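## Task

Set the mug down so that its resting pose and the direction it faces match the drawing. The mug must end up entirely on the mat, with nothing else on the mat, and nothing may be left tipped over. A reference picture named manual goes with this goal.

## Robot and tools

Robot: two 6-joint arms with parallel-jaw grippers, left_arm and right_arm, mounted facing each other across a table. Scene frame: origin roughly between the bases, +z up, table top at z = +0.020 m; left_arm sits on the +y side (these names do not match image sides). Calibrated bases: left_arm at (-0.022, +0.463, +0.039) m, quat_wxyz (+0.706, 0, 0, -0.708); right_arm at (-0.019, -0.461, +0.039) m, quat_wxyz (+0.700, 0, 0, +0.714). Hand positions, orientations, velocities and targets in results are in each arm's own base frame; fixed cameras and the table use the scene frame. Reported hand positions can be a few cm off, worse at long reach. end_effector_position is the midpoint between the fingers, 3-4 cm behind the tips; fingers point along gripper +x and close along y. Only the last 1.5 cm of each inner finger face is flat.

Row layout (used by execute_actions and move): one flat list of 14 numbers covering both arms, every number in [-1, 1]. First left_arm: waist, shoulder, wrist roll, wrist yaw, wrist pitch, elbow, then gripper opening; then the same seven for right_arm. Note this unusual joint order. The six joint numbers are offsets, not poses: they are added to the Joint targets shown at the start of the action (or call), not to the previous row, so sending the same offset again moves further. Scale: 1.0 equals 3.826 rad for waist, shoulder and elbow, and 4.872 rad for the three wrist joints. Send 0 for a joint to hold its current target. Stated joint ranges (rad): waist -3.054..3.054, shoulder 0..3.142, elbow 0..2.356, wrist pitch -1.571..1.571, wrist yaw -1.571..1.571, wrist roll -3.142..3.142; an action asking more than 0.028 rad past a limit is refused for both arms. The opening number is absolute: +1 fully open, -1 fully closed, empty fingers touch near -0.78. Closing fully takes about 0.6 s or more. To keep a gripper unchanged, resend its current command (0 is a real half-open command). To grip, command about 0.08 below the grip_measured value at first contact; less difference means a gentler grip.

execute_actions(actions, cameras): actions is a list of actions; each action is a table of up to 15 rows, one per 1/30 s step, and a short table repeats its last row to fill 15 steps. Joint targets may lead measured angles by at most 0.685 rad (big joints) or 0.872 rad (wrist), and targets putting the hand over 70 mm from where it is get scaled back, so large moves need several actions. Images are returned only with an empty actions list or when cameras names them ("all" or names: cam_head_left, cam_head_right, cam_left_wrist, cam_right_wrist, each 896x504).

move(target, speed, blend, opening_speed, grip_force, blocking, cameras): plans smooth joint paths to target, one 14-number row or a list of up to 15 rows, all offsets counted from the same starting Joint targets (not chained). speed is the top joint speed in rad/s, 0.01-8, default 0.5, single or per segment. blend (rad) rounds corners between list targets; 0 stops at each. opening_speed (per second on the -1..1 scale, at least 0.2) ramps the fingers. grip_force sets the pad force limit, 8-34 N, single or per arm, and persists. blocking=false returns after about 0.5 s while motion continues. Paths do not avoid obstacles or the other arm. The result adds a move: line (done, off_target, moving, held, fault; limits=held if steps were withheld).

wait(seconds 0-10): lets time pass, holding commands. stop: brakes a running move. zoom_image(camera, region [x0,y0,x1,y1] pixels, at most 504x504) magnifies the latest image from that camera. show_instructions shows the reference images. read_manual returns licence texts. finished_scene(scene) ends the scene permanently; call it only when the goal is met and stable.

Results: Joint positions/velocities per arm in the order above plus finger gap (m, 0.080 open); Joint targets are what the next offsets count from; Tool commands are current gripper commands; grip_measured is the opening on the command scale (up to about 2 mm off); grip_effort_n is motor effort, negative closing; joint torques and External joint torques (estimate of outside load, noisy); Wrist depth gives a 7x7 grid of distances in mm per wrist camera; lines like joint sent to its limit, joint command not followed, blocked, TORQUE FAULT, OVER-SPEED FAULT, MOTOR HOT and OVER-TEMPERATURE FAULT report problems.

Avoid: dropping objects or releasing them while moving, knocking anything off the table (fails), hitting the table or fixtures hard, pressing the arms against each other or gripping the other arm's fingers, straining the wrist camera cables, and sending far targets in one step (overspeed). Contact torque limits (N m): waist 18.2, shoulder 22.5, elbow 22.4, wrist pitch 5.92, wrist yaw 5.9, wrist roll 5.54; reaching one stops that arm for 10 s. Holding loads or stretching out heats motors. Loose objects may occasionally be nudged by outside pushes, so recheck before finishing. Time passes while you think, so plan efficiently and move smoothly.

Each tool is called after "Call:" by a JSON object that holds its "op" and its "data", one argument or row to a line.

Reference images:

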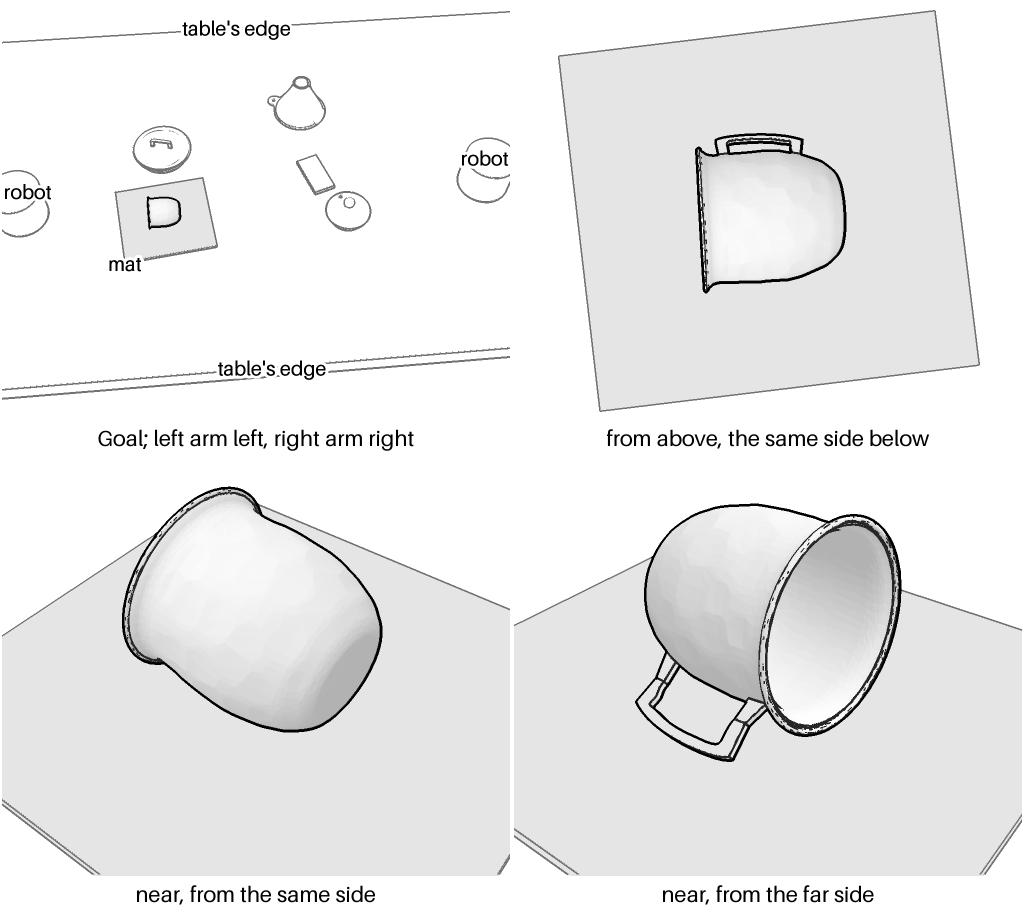

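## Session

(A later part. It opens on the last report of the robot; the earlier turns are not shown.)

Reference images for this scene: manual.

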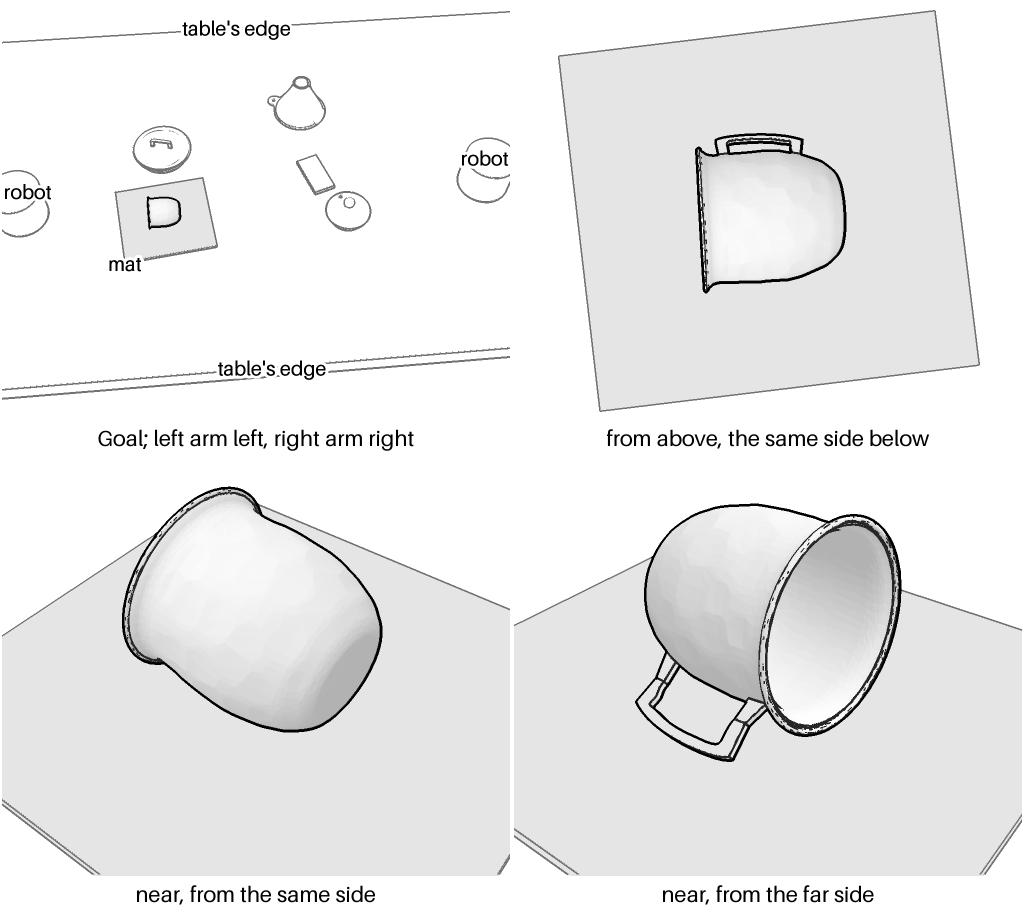

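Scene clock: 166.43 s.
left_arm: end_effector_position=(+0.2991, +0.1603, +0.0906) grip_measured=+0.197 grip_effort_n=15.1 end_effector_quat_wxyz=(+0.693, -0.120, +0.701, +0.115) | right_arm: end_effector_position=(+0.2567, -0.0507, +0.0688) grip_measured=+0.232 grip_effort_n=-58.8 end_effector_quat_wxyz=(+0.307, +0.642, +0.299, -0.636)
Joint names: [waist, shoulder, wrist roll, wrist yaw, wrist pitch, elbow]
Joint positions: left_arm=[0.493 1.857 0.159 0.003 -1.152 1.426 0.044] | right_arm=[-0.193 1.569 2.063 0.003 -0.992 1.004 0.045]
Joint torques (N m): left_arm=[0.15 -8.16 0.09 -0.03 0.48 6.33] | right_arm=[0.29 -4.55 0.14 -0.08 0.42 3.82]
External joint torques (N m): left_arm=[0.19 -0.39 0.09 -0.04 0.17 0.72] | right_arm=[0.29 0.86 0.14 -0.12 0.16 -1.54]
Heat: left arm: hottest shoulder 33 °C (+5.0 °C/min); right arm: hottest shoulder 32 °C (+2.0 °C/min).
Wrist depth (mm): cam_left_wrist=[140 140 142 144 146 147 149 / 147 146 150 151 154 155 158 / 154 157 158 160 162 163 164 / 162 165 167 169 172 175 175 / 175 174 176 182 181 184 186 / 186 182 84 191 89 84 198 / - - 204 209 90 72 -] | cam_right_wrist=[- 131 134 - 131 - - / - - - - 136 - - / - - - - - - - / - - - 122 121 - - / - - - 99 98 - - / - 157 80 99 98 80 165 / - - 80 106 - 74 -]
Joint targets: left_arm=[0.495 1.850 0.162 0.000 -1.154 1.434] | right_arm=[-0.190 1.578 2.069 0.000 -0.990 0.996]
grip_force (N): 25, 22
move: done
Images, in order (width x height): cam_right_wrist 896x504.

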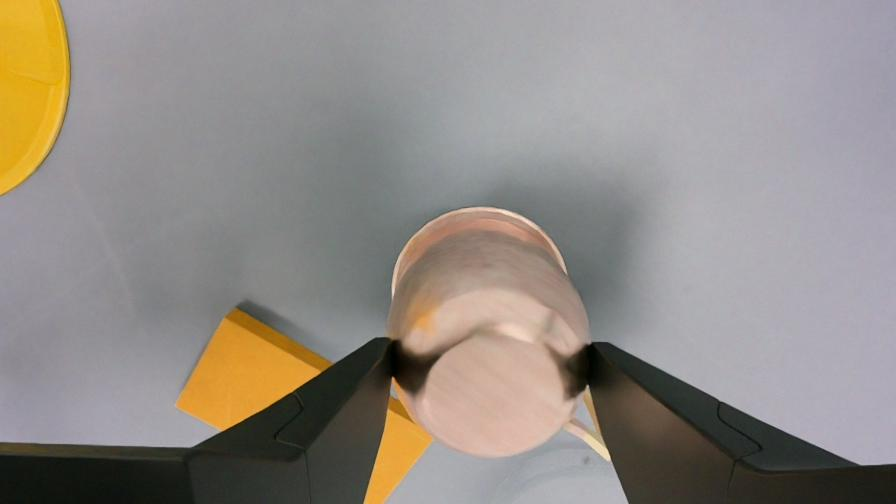

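Call:
{"op": "move", "data": {
  "target": [
    [0,0,0,0,0,0,0.2,0,-0.0137,0,0,-0.0543,0.0557,0.2],
    [-0.13,-0.2744,-0.0329,0,0.1589,-0.2572,0.2,0.03,-0.0137,-0.4247,0,-0.0543,0.0557,0.2],
    [-0.13,-0.2744,-0.0329,0,0.1589,-0.2572,0.2,0.0601,0.1534,-0.4247,0,0.353,0.0463,0.2]
  ],
  "speed": [0.25,1.0,0.7],
  "cameras": ["cam_left_wrist","cam_right_wrist","cam_head_left"]
}}

Scene clock: 206.07 s.
left_arm: end_effector_position=(+0.2506, -0.0003, +0.1218) grip_measured=+0.197 grip_effort_n=15.1 end_effector_quat_wxyz=(+0.934, +0.002, +0.356, -0.002) | right_arm: end_effector_position=(+0.5639, +0.0205, +0.1032) grip_measured=+0.203 grip_effort_n=-16.0 end_effector_quat_wxyz=(+0.992, +0.000, +0.122, +0.017)
Joint names: [waist, shoulder, wrist roll, wrist yaw, wrist pitch, elbow]
Joint positions: left_arm=[0 0.805 0.004 0.002 -0.383 0.459 0.044] | right_arm=[0.037 2.151 0.004 0.003 0.726 1.18 0.044]
Joint torques (N m): left_arm=[-0.19 -1.96 -0.06 -0.02 1.84 5.76] | right_arm=[0.29 -8.44 -0.11 -0.15 1.76 4.18]
External joint torques (N m): left_arm=[-0.19 -0.34 -0.06 -0.02 0.31 -1.22] | right_arm=[0.27 1.42 -0.12 -0.15 0.06 -1.53]
Heat: left arm: hottest shoulder 35 °C (+7.1 °C/min); right arm: hottest shoulder 31 °C (-2.0 °C/min).
Wrist depth (mm): cam_left_wrist=[303 296 181 307 157 193 330 / 270 278 276 276 276 289 296 / 253 255 258 256 257 267 270 / 234 234 237 235 239 243 243 / 216 218 221 219 221 226 229 / 201 206 79 205 90 208 212 / - - 188 191 91 72 -] | cam_right_wrist=[- 1791 197 156 176 145 159 / - 1741 - 150 361 144 1327 / - - - 148 374 - - / 315 316 - 306 - - 310 / - 255 254 251 253 - - / - - 76 210 198 77 - / - - 78 180 175 72 -]
Joint targets: left_arm=[-0.003 0.799 0.001 0.000 -0.380 0.450] | right_arm=[0.040 2.165 0.000 0.000 0.730 1.173]
grip_force (N): 25, 22
move: done
Images, in order (width x height): cam_head_left 896x504, cam_left_wrist 896x504, cam_right_wrist 896x504.

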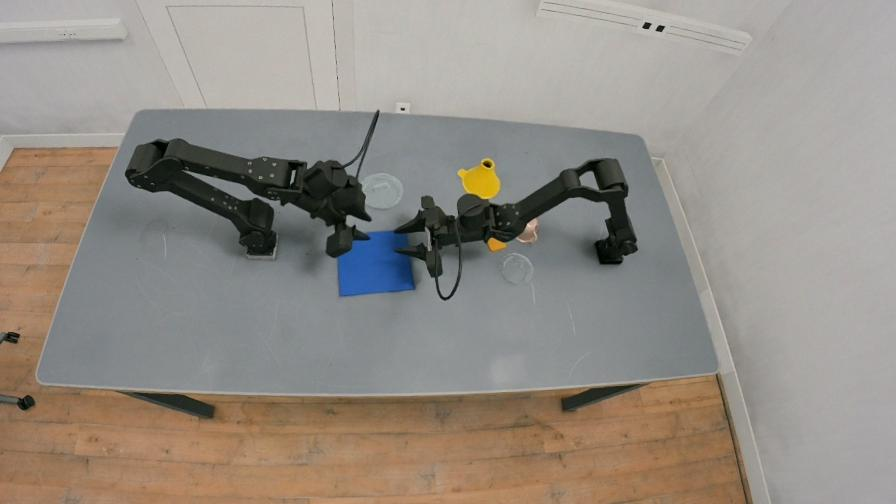

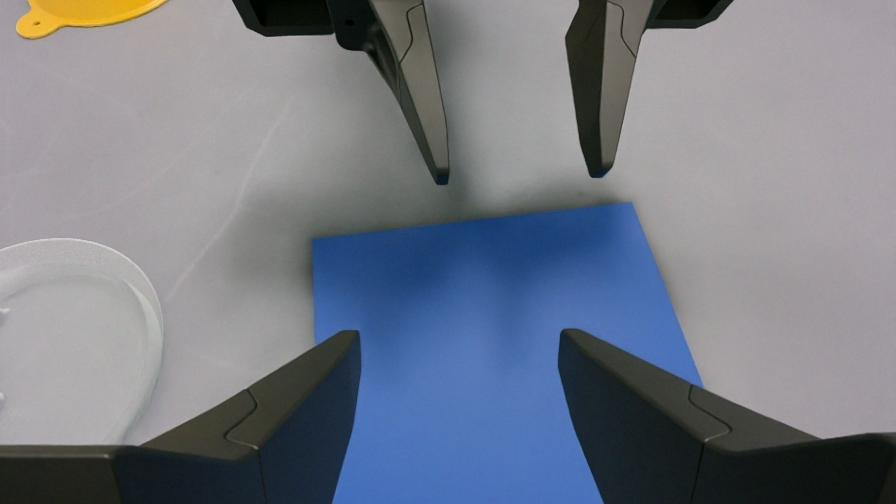

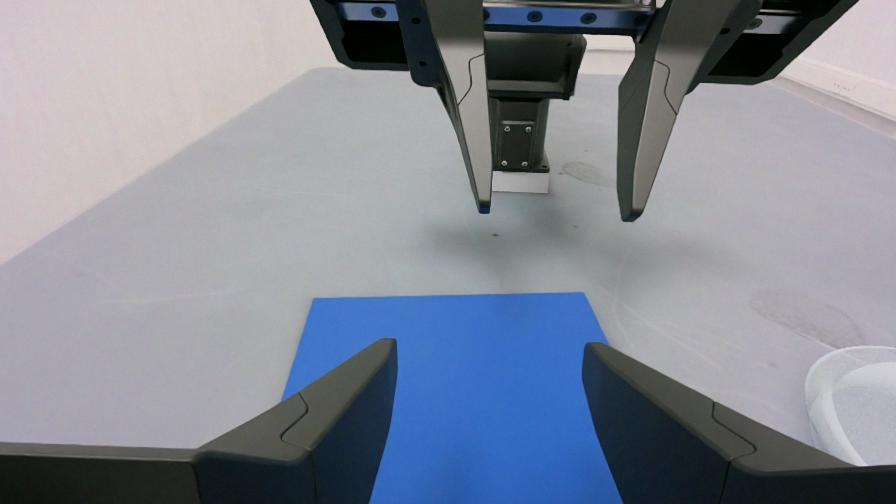

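Call:
{"op": "move", "data": {
  "target": [
    [0,0,0,0,0,0,0.2,-0.0301,-0.1671,0,0,-0.4073,0.0094,1.0],
    [0,0,0,0,0,0,0.2,-0.0601,-0.1671,0.4247,0,-0.4073,0.0094,1.0]
  ],
  "speed": [0.8,1.2],
  "cameras": ["cam_right_wrist","cam_head_left"]
}}

Call:
{"op": "zoom_image", "data": {
  "camera": "cam_head_left",
  "region": [450, 180, 570, 300]
}}

Scene clock: 215.80 s.
left_arm: end_effector_position=(+0.2506, -0.0003, +0.1218) grip_measured=+0.197 grip_effort_n=14.7 end_effector_quat_wxyz=(+0.934, +0.002, +0.356, -0.002) | right_arm: end_effector_position=(+0.2533, -0.0481, +0.1245) grip_measured=+0.997 grip_effort_n=15.6 end_effector_quat_wxyz=(+0.302, +0.632, +0.308, -0.644)
Joint names: [waist, shoulder, wrist roll, wrist yaw, wrist pitch, elbow]
Joint positions: left_arm=[0 0.805 0.004 0.002 -0.383 0.459 0.044] | right_arm=[-0.186 1.536 2.063 0.003 -1.252 1.198 0.08]
Joint torques (N m): left_arm=[-0.18 -1.98 -0.06 -0.01 1.83 5.75] | right_arm=[-0.28 -6.87 0.18 -0.1 0.11 5.83]
External joint torques (N m): left_arm=[-0.18 -0.39 -0.06 -0.02 0.33 -1.16] | right_arm=[-0.24 -1.62 0.17 -0.15 -0.11 0.33]
Heat: left arm: hottest elbow 34 °C (+3.0 °C/min); right arm: hottest shoulder 32 °C (-1.0 °C/min).
Wrist depth (mm): cam_left_wrist=[297 307 312 316 319 - 328 / 275 284 276 283 287 303 296 / 252 254 257 264 264 264 268 / 237 235 235 238 238 244 247 / 213 218 221 221 222 226 228 / 202 205 79 201 90 208 212 / - - 186 191 91 72 -] | cam_right_wrist=[- - 183 - - 184 - / - - - - 190 - 196 / - - - 146 - - 203 / 204 - - 147 207 - 212 / - - 208 220 224 - - / - 75 95 228 - 89 72 / - 70 238 - - 84 -]
Joint targets: left_arm=[-0.003 0.799 0.001 0.000 -0.380 0.450] | right_arm=[-0.190 1.525 2.069 0.000 -1.254 1.209]
grip_force (N): 25, 22
move: done
Images, in order (width x height): cam_head_left 896x504, cam_right_wrist 896x504.

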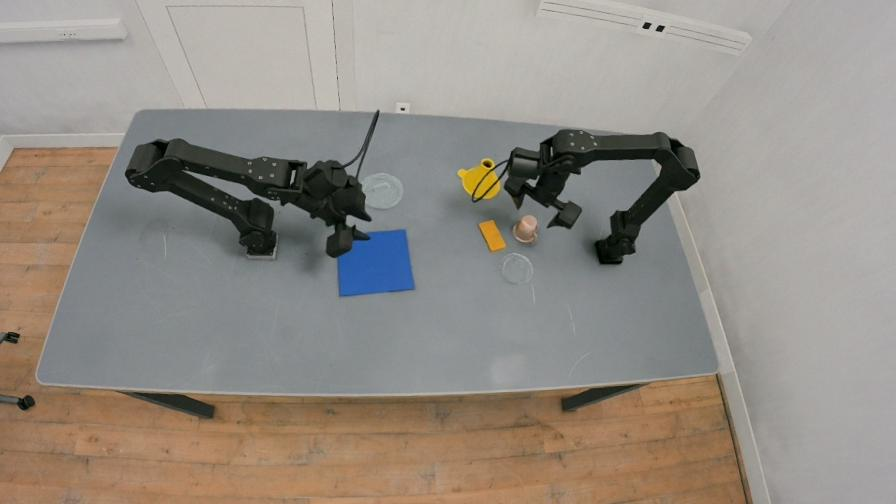

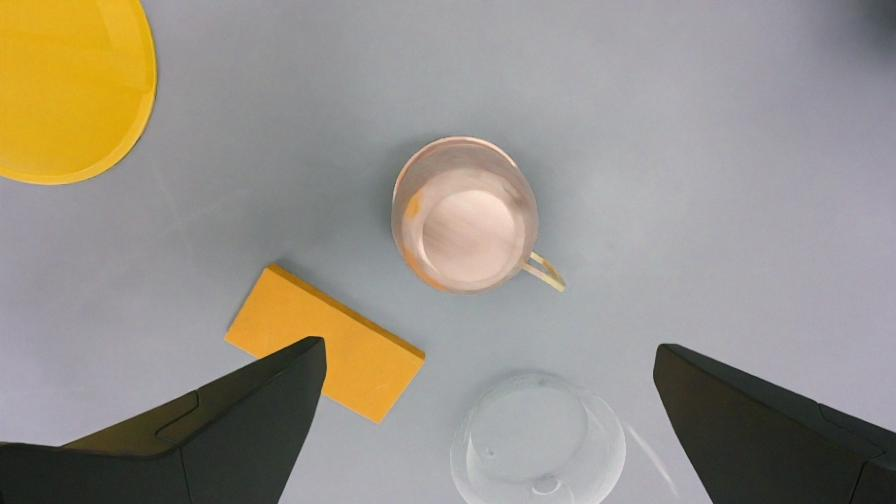

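Scaled by 4.200 from the camera's 896x504 image, which has a finer 1280x720 frame.

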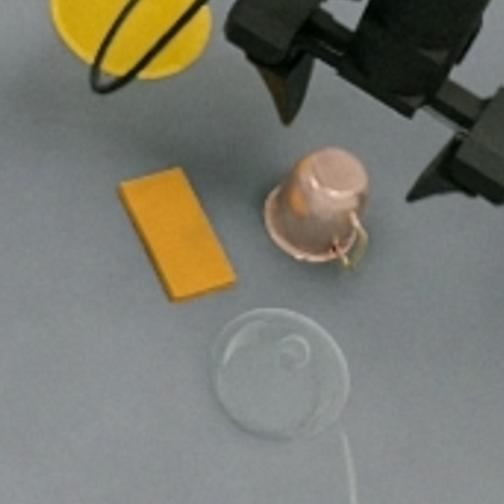

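Call:
{"op": "move", "data": {
  "target": [
    [0,0,0,0,0,0,0.2,-0.0267,-0.0097,-0.0209,0,0.0199,-0.0353,1.0],
    [0,0,0,0,0,0,0.2,-0.0267,0.0008,-0.0209,0,0.0542,-0.0684,1.0]
  ],
  "speed": [0.3,0.25],
  "cameras": ["cam_right_wrist"]
}}

Scene clock: 236.23 s.
left_arm: end_effector_position=(+0.2506, -0.0003, +0.1218) grip_measured=+0.197 grip_effort_n=15.1 end_effector_quat_wxyz=(+0.934, +0.002, +0.356, -0.002) | right_arm: end_effector_position=(+0.2381, -0.0710, +0.0685) grip_measured=+0.997 grip_effort_n=15.6 end_effector_quat_wxyz=(+0.305, +0.642, +0.298, -0.637)
Joint names: [waist, shoulder, wrist roll, wrist yaw, wrist pitch, elbow]
Joint positions: left_arm=[0 0.805 0.004 0.002 -0.383 0.459 0.044] | right_arm=[-0.288 1.52 1.973 0.003 -0.993 0.955 0.08]
Joint torques (N m): left_arm=[-0.18 -1.97 -0.06 -0.03 1.83 5.74] | right_arm=[-0.36 -4.31 -0.14 -0.08 0.49 3.7]
External joint torques (N m): left_arm=[-0.18 -0.37 -0.06 -0.03 0.34 -1.15] | right_arm=[-0.33 0.67 -0.14 -0.13 0.21 -1.64]
Heat: left arm: hottest wrist pitch 36 °C (+3.0 °C/min); right arm: hottest shoulder 32 °C (+1.0 °C/min).
Wrist depth (mm): cam_left_wrist=[306 306 310 313 320 324 326 / 276 277 280 283 291 292 290 / 253 254 258 260 264 264 270 / 233 234 235 236 237 243 248 / 216 218 221 218 220 225 229 / 202 205 79 204 90 72 213 / - - 188 192 90 72 -] | cam_right_wrist=[- - - - - - - / - - - - - - - / - - - - 145 - - / - - 148 131 147 - - / - - - 105 106 - - / - 75 88 100 100 89 72 / - 70 168 105 105 84 -]
Joint targets: left_arm=[-0.003 0.799 0.001 0.000 -0.380 0.450] | right_arm=[-0.292 1.529 1.967 0.000 -0.990 0.947]
grip_force (N): 25, 22
move: done
Images, in order (width x height): cam_right_wrist 896x504.

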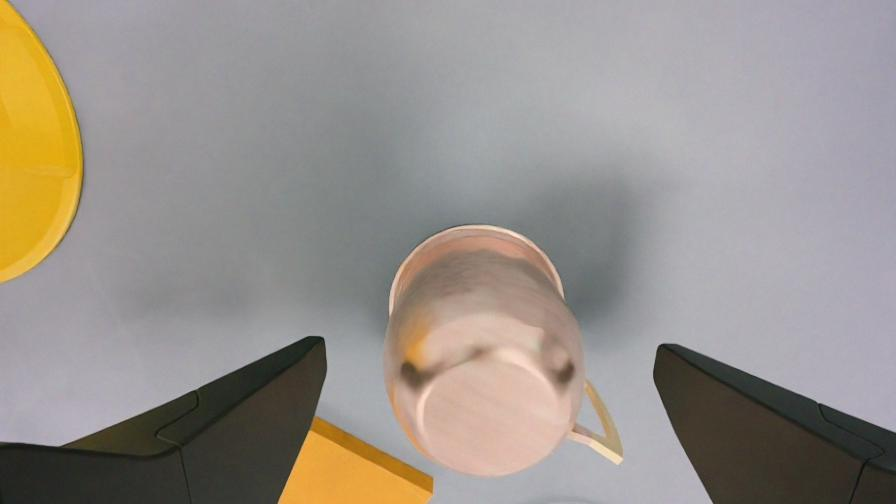

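Call:
{"op": "move", "data": {
  "target": [0,0,0,0,0,0,0.2,0,0.0098,0,0,0.0214,-0.0171,1.0],
  "speed": 0.2,
  "cameras": ["cam_right_wrist"]
}}

Scene clock: 241.60 s.
left_arm: end_effector_position=(+0.2506, -0.0003, +0.1218) grip_measured=+0.197 grip_effort_n=14.7 end_effector_quat_wxyz=(+0.934, +0.002, +0.356, -0.002) | right_arm: end_effector_position=(+0.2387, -0.0712, +0.0447) grip_measured=+0.997 grip_effort_n=15.6 end_effector_quat_wxyz=(+0.305, +0.643, +0.297, -0.636)
Joint names: [waist, shoulder, wrist roll, wrist yaw, wrist pitch, elbow]
Joint positions: left_arm=[0 0.805 0.004 0.002 -0.383 0.459 0.044] | right_arm=[-0.288 1.557 1.973 0.003 -0.889 0.889 0.08]
Joint torques (N m): left_arm=[-0.17 -1.97 -0.06 -0.01 1.83 5.76] | right_arm=[-0.38 -4.4 -0.19 -0.1 0.46 3.59]
External joint torques (N m): left_arm=[-0.18 -0.35 -0.06 -0.02 0.31 -1.21] | right_arm=[-0.41 0.65 -0.19 -0.14 0.18 -1.55]
Heat: left arm: hottest wrist pitch 36 °C (+3.0 °C/min); right arm: hottest shoulder 32 °C (+1.0 °C/min).
Wrist depth (mm): cam_left_wrist=[297 306 309 313 326 322 333 / 276 279 281 287 296 290 295 / 252 254 257 261 260 277 275 / 236 234 235 237 238 243 247 / 216 218 220 223 221 225 229 / 202 205 79 203 89 208 211 / - - 188 191 91 72 -] | cam_right_wrist=[- 112 111 109 109 - 110 / - 114 - - - 114 114 / - - - - - - 118 / - - - 119 - - 127 / - - - 91 95 - - / 140 74 89 77 82 89 73 / - 70 - 77 77 84 -]
Joint targets: left_arm=[-0.003 0.799 0.001 0.000 -0.380 0.450] | right_arm=[-0.292 1.566 1.967 0.000 -0.885 0.882]
grip_force (N): 25, 22
move: done
Images, in order (width x height): cam_right_wrist 896x504.

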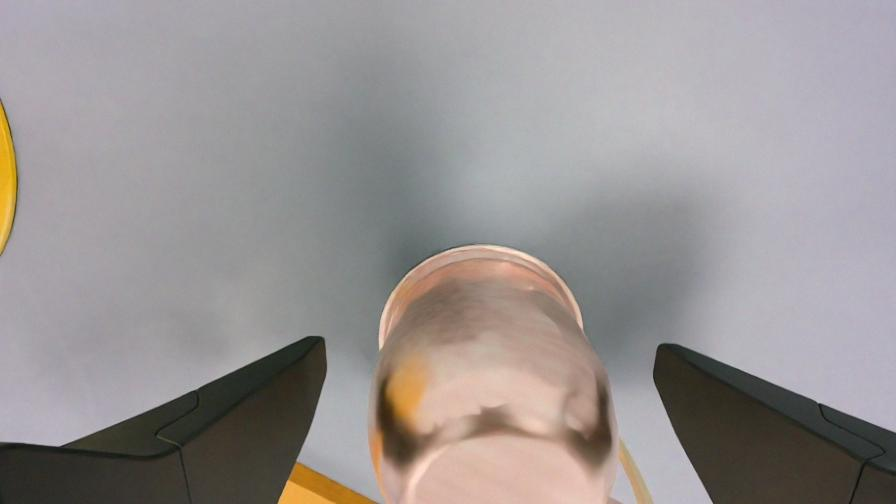

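Call:
{"op": "move", "data": {
  "target": [
    [0,0,0,0,0,0,0.2,0.0076,0.0032,0.006,0,-0.0002,0.003,1.0],
    [0,0,0,0,0,0,0.2,0.0076,0.0032,0.006,0,-0.0002,0.003,0.35]
  ],
  "speed": 0.1,
  "opening_speed": 0.3,
  "cameras": ["cam_right_wrist"]
}}

Scene clock: 253.00 s.
left_arm: end_effector_position=(+0.2506, -0.0003, +0.1218) grip_measured=+0.197 grip_effort_n=15.1 end_effector_quat_wxyz=(+0.934, +0.002, +0.356, -0.002) | right_arm: end_effector_position=(+0.2395, -0.0658, +0.0420) grip_measured=+0.391 grip_effort_n=-58.8 end_effector_quat_wxyz=(+0.304, +0.639, +0.301, -0.639)
Joint names: [waist, shoulder, wrist roll, wrist yaw, wrist pitch, elbow]
Joint positions: left_arm=[0 0.805 0.004 0.002 -0.383 0.459 0.044] | right_arm=[-0.267 1.569 1.991 0.003 -0.889 0.889 0.053]
Joint torques (N m): left_arm=[-0.19 -1.99 -0.07 -0.02 1.84 5.74] | right_arm=[0.24 -4.43 0.16 -0.09 0.45 4.67]
External joint torques (N m): left_arm=[-0.21 -0.4 -0.07 -0.01 0.31 -1.22] | right_arm=[0.27 0.73 0.16 -0.14 0.19 -0.46]
Heat: left arm: hottest wrist pitch 36 °C (+3.0 °C/min); right arm: hottest shoulder 31 °C (+1.0 °C/min).
Wrist depth (mm): cam_left_wrist=[304 307 311 314 318 324 329 / 276 278 280 282 288 290 295 / 252 254 256 261 263 266 274 / - 234 235 236 235 245 246 / 217 218 220 219 221 224 228 / 202 - 79 204 89 209 212 / - - 187 189 91 72 -] | cam_right_wrist=[- 110 109 - - 110 - / - - - - - - - / - - - 118 - - - / 124 - 124 122 122 124 124 / - 133 129 83 85 - 131 / - - 81 73 75 - - / - - 67 72 74 86 -]
Joint targets: left_arm=[-0.003 0.799 0.001 0.000 -0.380 0.450] | right_arm=[-0.263 1.578 1.997 0.000 -0.887 0.893]
grip_force (N): 25, 22
move: done
Images, in order (width x height): cam_right_wrist 896x504.

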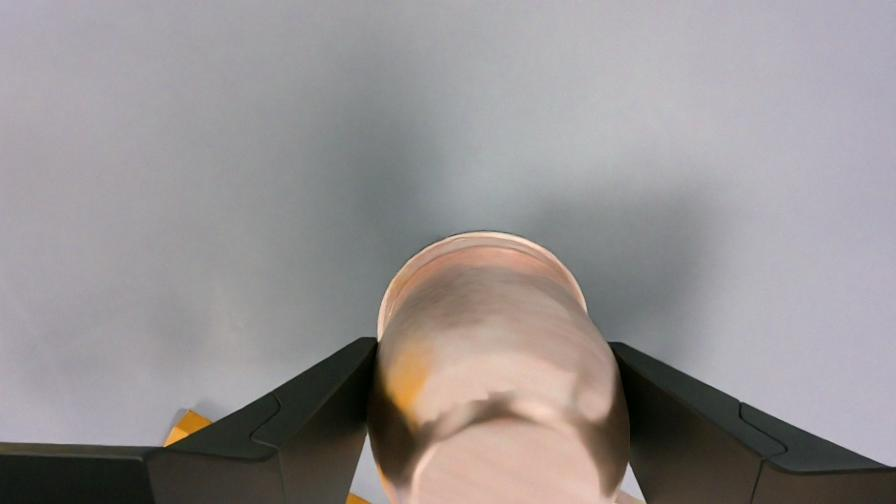

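Call:
{"op": "move", "data": {
  "target": [
    [0,0,0,0,0,0,0.2,0,0,0,0,0,0,0.25],
    [0,0,0,0,0,0,0.2,0,-0.0236,0,0,-0.0759,0.0734,0.25]
  ],
  "speed": 0.25,
  "grip_force": [25, 30],
  "cameras": ["cam_right_wrist"]
}}

Scene clock: 259.93 s.
left_arm: end_effector_position=(+0.2506, -0.0003, +0.1218) grip_measured=+0.197 grip_effort_n=14.7 end_effector_quat_wxyz=(+0.934, +0.002, +0.356, -0.002) | right_arm: end_effector_position=(+0.2387, -0.0656, +0.1238) grip_measured=+0.378 grip_effort_n=-75.1 end_effector_quat_wxyz=(+0.298, +0.633, +0.307, -0.646)
Joint names: [waist, shoulder, wrist roll, wrist yaw, wrist pitch, elbow]
Joint positions: left_arm=[0 0.805 0.004 0.002 -0.383 0.459 0.044] | right_arm=[-0.267 1.5 1.991 0.003 -1.254 1.161 0.052]
Joint torques (N m): left_arm=[-0.18 -1.98 -0.06 -0.02 1.84 5.74] | right_arm=[0.39 -6.55 0.16 -0.08 0.11 6.16]
External joint torques (N m): left_arm=[-0.19 -0.36 -0.07 -0.02 0.32 -1.22] | right_arm=[0.42 -1.56 0.16 -0.14 -0.12 0.64]
Heat: left arm: hottest wrist pitch 37 °C (+4.0 °C/min); right arm: hottest shoulder 31 °C (+1.0 °C/min).
Wrist depth (mm): cam_left_wrist=[292 313 309 319 316 319 327 / 275 275 284 281 288 291 302 / 257 254 254 261 264 266 276 / 232 234 235 236 238 244 245 / 221 221 220 219 222 227 228 / 202 202 79 207 89 208 215 / - - 187 191 91 72 -] | cam_right_wrist=[167 - - - - - - / 166 - - - - - - / 180 196 197 - - 202 204 / - - - 120 123 - 212 / - - 210 83 85 - - / - - 80 73 75 - - / - - 73 72 74 - -]
Joint targets: left_arm=[-0.003 0.799 0.001 0.000 -0.380 0.450] | right_arm=[-0.263 1.488 1.996 0.000 -1.256 1.174]
grip_force (N): 25, 30
move: done
Images, in order (width x height): cam_right_wrist 896x504.

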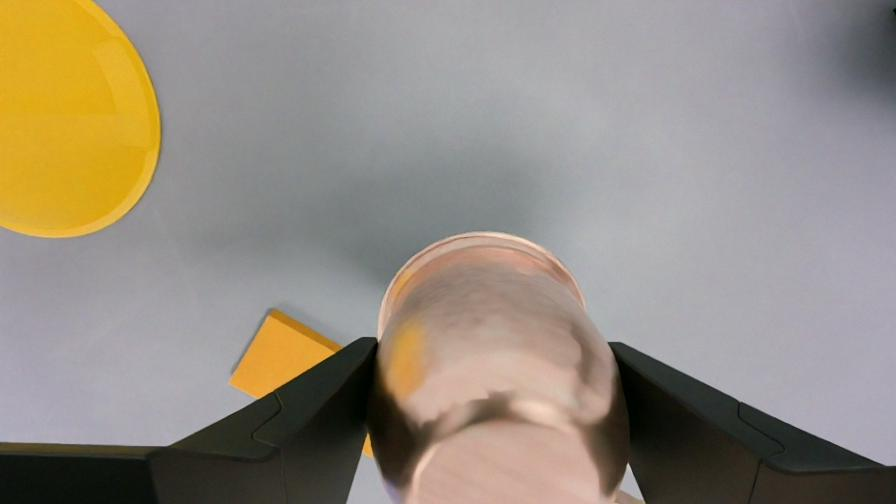

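Call:
{"op": "move", "data": {
  "target": [
    [0,-0.0912,0,0,-0.0759,0,0.2,0.0557,0,-0.4097,0,0,0,0.25],
    [0,-0.0912,0,0,-0.0759,0,0.2,0.0834,0.2149,-0.4097,0,0.4412,0.0316,0.25]
  ],
  "speed": [0.8,0.6],
  "cameras": ["cam_left_wrist","cam_right_wrist","cam_head_left"]
}}

Scene clock: 280.93 s.
left_arm: end_effector_position=(+0.1880, -0.0003, +0.1325) grip_measured=+0.197 grip_effort_n=15.1 end_effector_quat_wxyz=(+0.931, +0.002, +0.364, -0.002) | right_arm: end_effector_position=(+0.5905, +0.0312, +0.0938) grip_measured=+0.378 grip_effort_n=-75.1 end_effector_quat_wxyz=(+0.997, +0.001, +0.067, +0.025)
Joint names: [waist, shoulder, wrist roll, wrist yaw, wrist pitch, elbow]
Joint positions: left_arm=[0 0.454 0.004 0.002 -0.749 0.458 0.044] | right_arm=[0.053 2.299 0.005 0.003 0.886 1.279 0.052]
Joint torques (N m): left_arm=[-0.17 -0.18 -0.06 -0.02 1.59 5.66] | right_arm=[0.32 -9.43 -0.14 -0.18 1.98 6.09]
External joint torques (N m): left_arm=[-0.17 -0.33 -0.06 -0.02 0.11 -1.08] | right_arm=[0.39 1.25 -0.14 -0.19 0.25 0.49]
Heat: left arm: hottest wrist pitch 37 °C (+2.0 °C/min); right arm: hottest shoulder 33 °C (+1.0 °C/min).
Wrist depth (mm): cam_left_wrist=[320 324 226 180 184 330 339 / 295 293 287 176 161 308 311 / - 268 270 265 279 280 288 / 246 247 250 250 249 257 260 / 231 233 234 233 236 239 238 / 213 - 79 217 89 223 228 / - - - 204 90 72 -] | cam_right_wrist=[- 1704 - 209 308 195 - / 1174 - 2360 1888 325 171 1625 / 1152 - 496 - 371 - - / - - 364 121 122 351 - / - 260 - 83 85 - - / - - 80 73 75 - - / - - 73 73 74 - -]
Joint targets: left_arm=[-0.003 0.450 0.001 0.000 -0.750 0.450] | right_arm=[0.056 2.310 0.000 0.000 0.893 1.295]
grip_force (N): 25, 30
move: done
Images, in order (width x height): cam_head_left 896x504, cam_left_wrist 896x504, cam_right_wrist 896x504.

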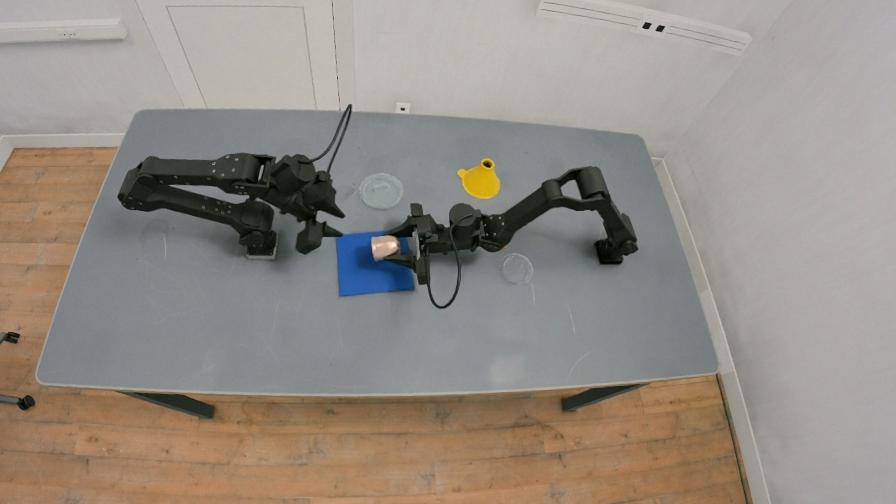

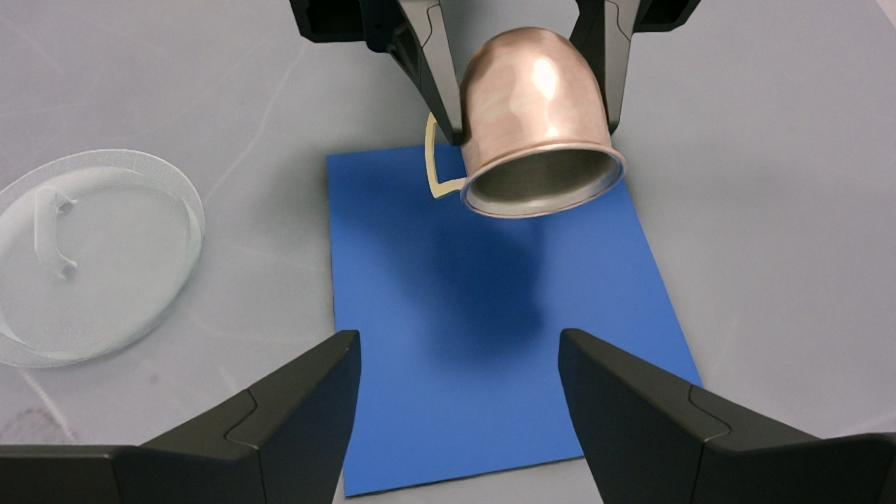

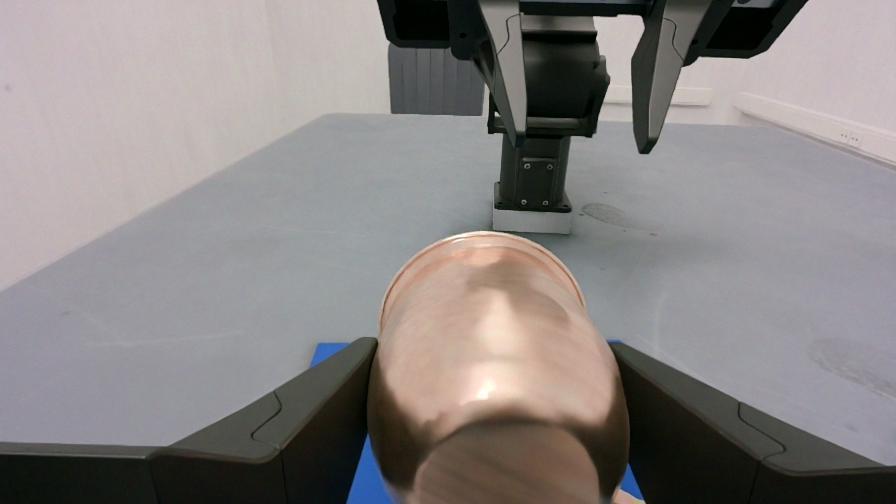

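Call:
{"op": "move", "data": {
  "target": [0,0,0,0,0,0,0.2,0,0.0429,0,0,0.032,0.0022,0.25],
  "speed": 0.15,
  "cameras": ["cam_left_wrist","cam_head_left"]
}}

Scene clock: 285.57 s.
left_arm: end_effector_position=(+0.1880, -0.0003, +0.1325) grip_measured=+0.197 grip_effort_n=14.7 end_effector_quat_wxyz=(+0.931, +0.002, +0.364, -0.002) | right_arm: end_effector_position=(+0.5926, +0.0313, +0.0441) grip_measured=+0.378 grip_effort_n=-75.1 end_effector_quat_wxyz=(+0.998, +0.001, +0.058, +0.025)
Joint names: [waist, shoulder, wrist roll, wrist yaw, wrist pitch, elbow]
Joint positions: left_arm=[0 0.454 0.004 0.002 -0.749 0.458 0.044] | right_arm=[0.053 2.457 0.005 0.003 1.046 1.294 0.052]
Joint torques (N m): left_arm=[-0.17 -0.17 -0.06 -0.02 1.59 5.69] | right_arm=[0.38 -8.84 -0.11 -0.14 1.67 5.09]
External joint torques (N m): left_arm=[-0.18 -0.31 -0.06 -0.02 0.09 -1.09] | right_arm=[0.36 2.06 -0.11 -0.14 -0.04 0.09]
Heat: left arm: hottest wrist pitch 37 °C (+2.0 °C/min); right arm: hottest shoulder 33 °C (+1.0 °C/min).
Wrist depth (mm): cam_left_wrist=[320 322 217 234 246 254 347 / - 288 263 263 253 304 313 / 265 268 271 219 217 281 282 / 246 247 250 245 248 258 261 / 230 232 232 232 235 239 241 / 215 - 84 216 89 72 225 / - - 200 203 91 72 -] | cam_right_wrist=[1081 1766 2479 1805 299 - - / - - - 1728 339 1805 - / - - - - 355 - - / - - - 120 122 254 238 / - - 180 83 89 174 - / 146 - 81 73 75 91 158 / - - 73 72 74 - -]
Joint targets: left_arm=[-0.003 0.450 0.001 0.000 -0.750 0.450] | right_arm=[0.056 2.474 0.000 0.000 1.049 1.303]
grip_force (N): 25, 30
move: done
Images, in order (width x height): cam_head_left 896x504, cam_left_wrist 896x504.

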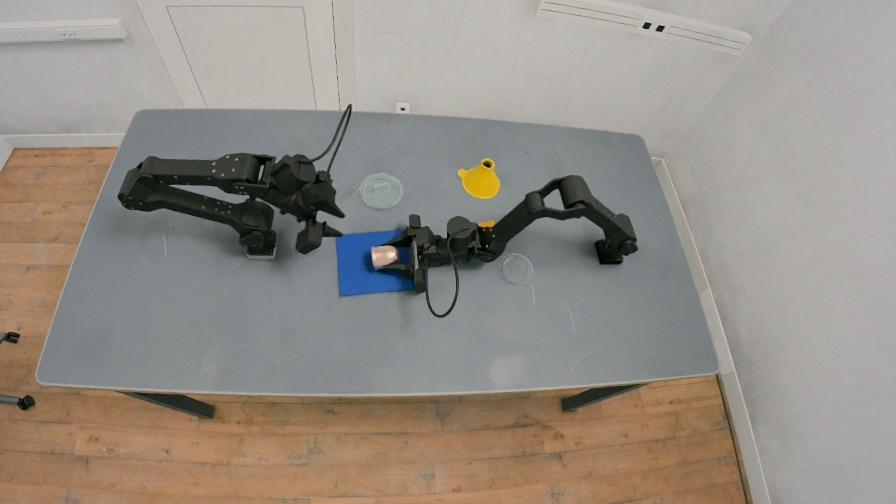

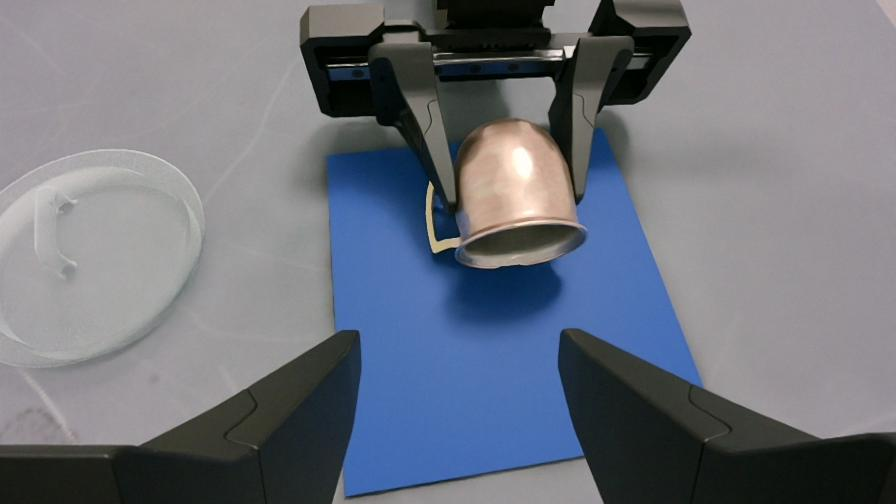

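Call:
{"op": "move", "data": {
  "target": [
    [0,0,0,0,0,0,0.2,0,0.019,0,0,-0.0198,0.0442,0.25],
    [0,0,0,0,0,0,0.2,0,0.0285,0,0,-0.0142,0.0466,0.25]
  ],
  "speed": [0.2,0.05],
  "cameras": ["cam_left_wrist"]
}}

Call:
{"op": "zoom_image", "data": {
  "camera": "cam_left_wrist",
  "region": [380, 130, 680, 380]
}}

Scene clock: 295.50 s.
left_arm: end_effector_position=(+0.1880, -0.0003, +0.1325) grip_measured=+0.197 grip_effort_n=15.1 end_effector_quat_wxyz=(+0.931, +0.002, +0.364, -0.002) | right_arm: end_effector_position=(+0.6255, +0.0331, +0.0421) grip_measured=+0.378 grip_effort_n=-75.1 end_effector_quat_wxyz=(+0.999, +0.001, +0.046, +0.025)
Joint names: [waist, shoulder, wrist roll, wrist yaw, wrist pitch, elbow]
Joint positions: left_arm=[0 0.454 0.004 0.002 -0.749 0.458 0.044] | right_arm=[0.053 2.556 0.005 0.003 0.984 1.48 0.052]
Joint torques (N m): left_arm=[-0.18 -0.18 -0.07 -0.02 1.59 5.68] | right_arm=[0.16 -8.51 -0.14 -0.12 1.3 4.69]
External joint torques (N m): left_arm=[-0.18 -0.33 -0.07 -0.03 0.08 -1.08] | right_arm=[0.16 3.12 -0.15 -0.12 -0.4 -0.64]
Heat: left arm: hottest wrist pitch 37 °C (+1.0 °C/min); right arm: hottest shoulder 34 °C (+2.0 °C/min).
Wrist depth (mm): cam_left_wrist=[320 327 327 215 233 337 337 / 302 291 226 232 234 298 310 / 260 268 265 243 231 279 283 / 246 247 248 212 194 259 262 / 231 231 235 228 221 239 241 / 214 217 84 216 89 221 225 / - - 200 203 90 72 -] | cam_right_wrist=[1121 1615 - 1753 273 - - / 1169 1594 - 1873 321 - - / - - - - 323 - 418 / - 252 - 119 117 - - / - - 171 83 88 173 - / - - 81 73 75 91 - / - - 73 72 74 - -]
Joint targets: left_arm=[-0.003 0.450 0.001 0.000 -0.750 0.450] | right_arm=[0.056 2.583 0.000 0.000 0.980 1.482]
grip_force (N): 25, 30
move: done
Images, in order (width x height): cam_left_wrist 896x504.

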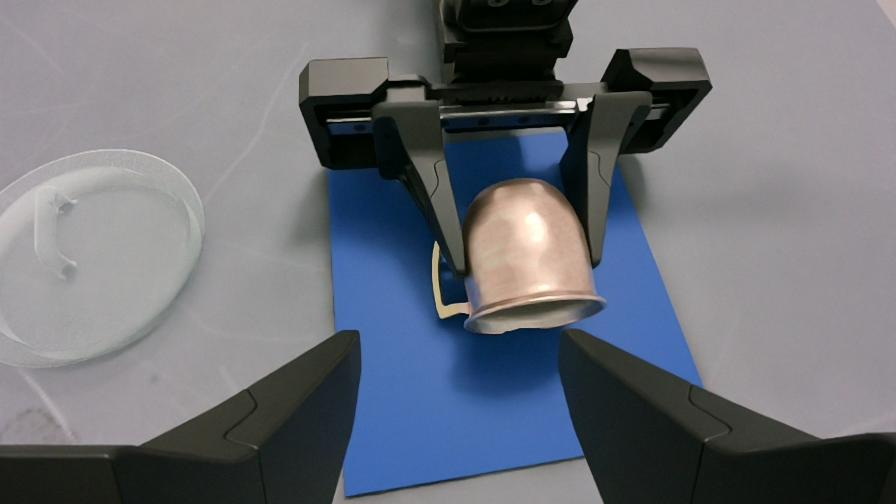

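Scaled by 1.680 from the camera's 896x504 image, which has a finer 1280x720 frame.

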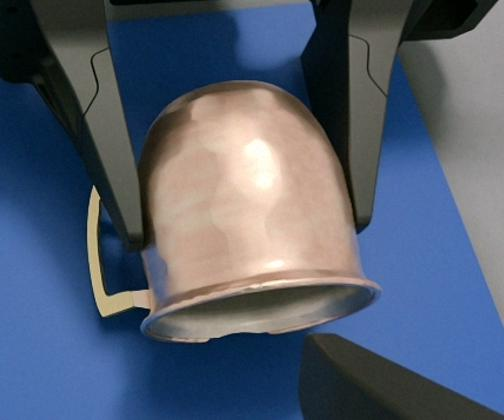

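Call:
{"op": "move", "data": {
  "target": [0,0,0,0,0,0,0.2,0,0.0035,0,0,0.0,0.0035,0.25],
  "cameras": ["cam_left_wrist","cam_head_left"]
}}

Call:
{"op": "zoom_image", "data": {
  "camera": "cam_left_wrist",
  "region": [380, 100, 680, 400]
}}

Scene clock: 309.47 s.
left_arm: end_effector_position=(+0.1880, -0.0003, +0.1325) grip_measured=+0.197 grip_effort_n=14.7 end_effector_quat_wxyz=(+0.931, +0.002, +0.364, -0.002) | right_arm: end_effector_position=(+0.6279, +0.0332, +0.0413) grip_measured=+0.378 grip_effort_n=-75.1 end_effector_quat_wxyz=(+0.999, +0.001, +0.044, +0.025)
Joint names: [waist, shoulder, wrist roll, wrist yaw, wrist pitch, elbow]
Joint positions: left_arm=[0 0.454 0.004 0.002 -0.749 0.458 0.044] | right_arm=[0.053 2.567 0.005 0.003 0.985 1.494 0.052]
Joint torques (N m): left_arm=[-0.18 -0.18 -0.06 -0.01 1.59 5.69] | right_arm=[0.35 -8.34 -0.1 -0.15 1.13 4.55]
External joint torques (N m): left_arm=[-0.19 -0.35 -0.07 -0.01 0.09 -1.06] | right_arm=[0.35 3.26 -0.1 -0.15 -0.55 -0.72]
Motor temperatures (°C): left_arm=[25 26 29 30 37 32] | right_arm=[25 34 27 27 32 30]
Heat: left arm: hottest wrist pitch 37 °C (+1.0 °C/min); right arm: hottest shoulder 34 °C (+3.0 °C/min).
Wrist depth (mm): cam_left_wrist=[320 322 - 216 222 333 344 / 290 292 222 230 234 250 - / 266 269 266 238 231 283 285 / 246 246 245 205 193 259 262 / 230 230 233 228 181 232 241 / 214 218 84 217 89 221 225 / - - 199 203 90 72 -] | cam_right_wrist=[- 1636 1791 1917 272 2012 1604 / - - - 1831 312 1791 - / - - - - 327 - - / 249 - - 120 119 - 263 / - - 171 83 86 - - / - - 81 73 75 91 - / - - 72 72 74 - -]
Joint targets: left_arm=[-0.003 0.450 0.001 0.000 -0.750 0.450] | right_arm=[0.056 2.597 0.000 0.000 0.980 1.495]
grip_force (N): 25, 30
move: done
Images, in order (width x height): cam_head_left 896x504, cam_left_wrist 896x504.

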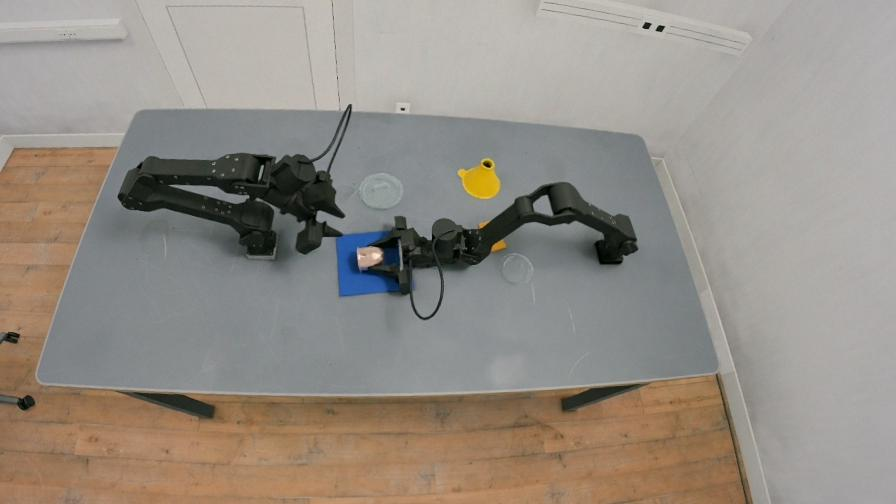

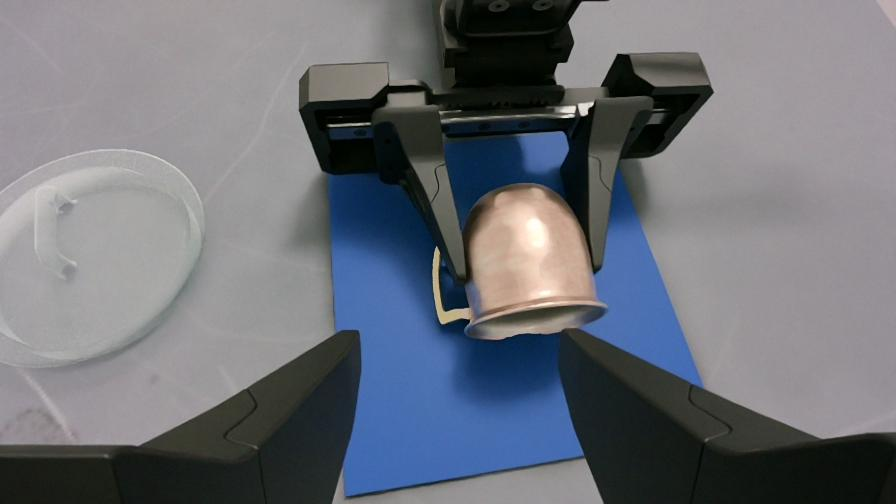

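Scaled by 1.680 from the camera's 896x504 image, which has a finer 1280x720 frame.

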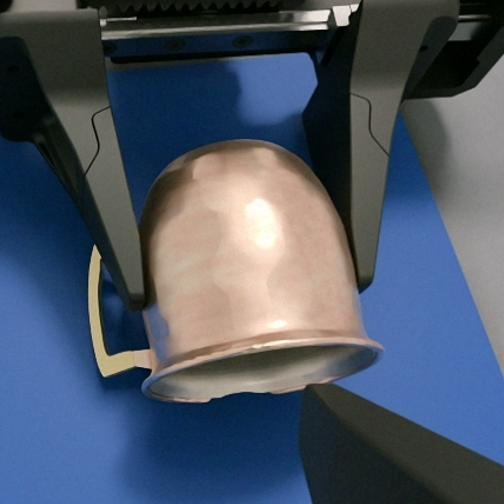

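Call:
{"op": "move", "data": {
  "target": [0,0,0,0,0,0,0.2,0,0.0076,0,0,0.0043,0.0022,0.25],
  "cameras": ["cam_left_wrist"]
}}

Call:
{"op": "zoom_image", "data": {
  "camera": "cam_left_wrist",
  "region": [380, 100, 680, 400]
}}

Scene clock: 316.67 s.
left_arm: end_effector_position=(+0.1880, -0.0003, +0.1325) grip_measured=+0.197 grip_effort_n=15.1 end_effector_quat_wxyz=(+0.931, +0.002, +0.364, -0.002) | right_arm: end_effector_position=(+0.6297, +0.0333, +0.0383) grip_measured=+0.378 grip_effort_n=-75.1 end_effector_quat_wxyz=(+0.999, +0.001, +0.035, +0.025)
Joint names: [waist, shoulder, wrist roll, wrist yaw, wrist pitch, elbow]
Joint positions: left_arm=[0 0.454 0.004 0.002 -0.749 0.458 0.044] | right_arm=[0.053 2.59 0.005 0.003 1.011 1.509 0.052]
Joint torques (N m): left_arm=[-0.19 -0.18 -0.07 -0.01 1.59 5.69] | right_arm=[0.16 -7.67 -0.12 -0.17 0.86 3.97]
External joint torques (N m): left_arm=[-0.17 -0.34 -0.07 -0.03 0.09 -1.1] | right_arm=[0.15 4.03 -0.12 -0.17 -0.83 -1.31]
Heat: left arm: hottest wrist pitch 37 °C (+0.0 °C/min); right arm: hottest shoulder 34 °C (+3.0 °C/min).
Wrist depth (mm): cam_left_wrist=[- 323 324 209 218 339 329 / 290 292 218 229 234 297 310 / 273 268 264 260 239 279 284 / 246 248 249 211 195 257 260 / 232 233 233 229 220 240 247 / 213 217 84 221 89 84 225 / - - 200 204 90 72 -] | cam_right_wrist=[1044 - 2530 1636 271 - - / - - 1995 1818 307 - - / - 410 - - 322 - 463 / - 258 - 119 243 - - / - - 171 85 88 186 - / - - 81 73 75 91 - / - - 73 72 74 - -]
Joint targets: left_arm=[-0.003 0.450 0.001 0.000 -0.750 0.450] | right_arm=[0.056 2.626 0.000 0.000 1.001 1.503]
grip_force (N): 25, 30
move: off_target (right_arm); right_arm: the shoulder is farthest, 0.036 rad from its target
Images, in order (width x height): cam_left_wrist 896x504.

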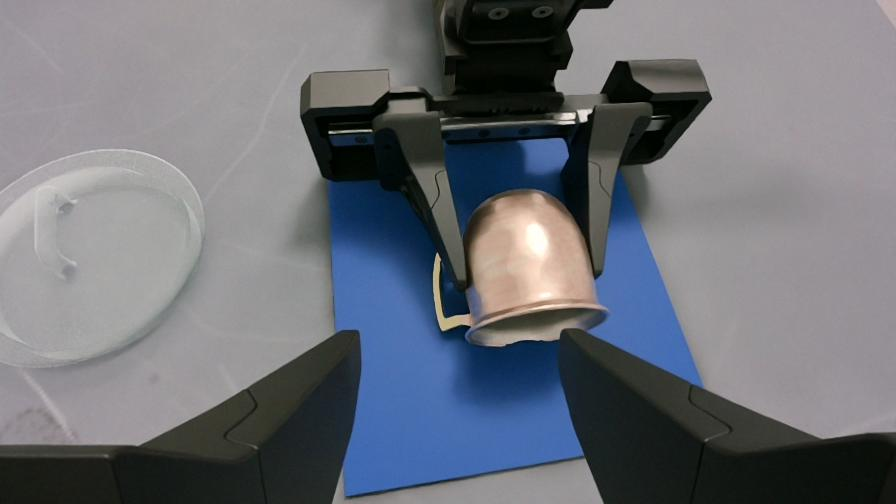

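Scaled by 1.680 from the camera's 896x504 image, which has a finer 1280x720 frame.

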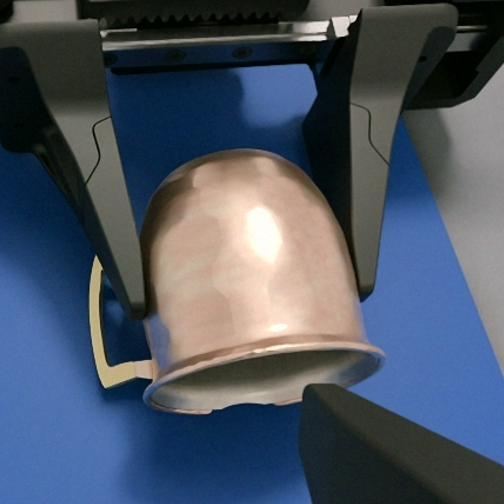

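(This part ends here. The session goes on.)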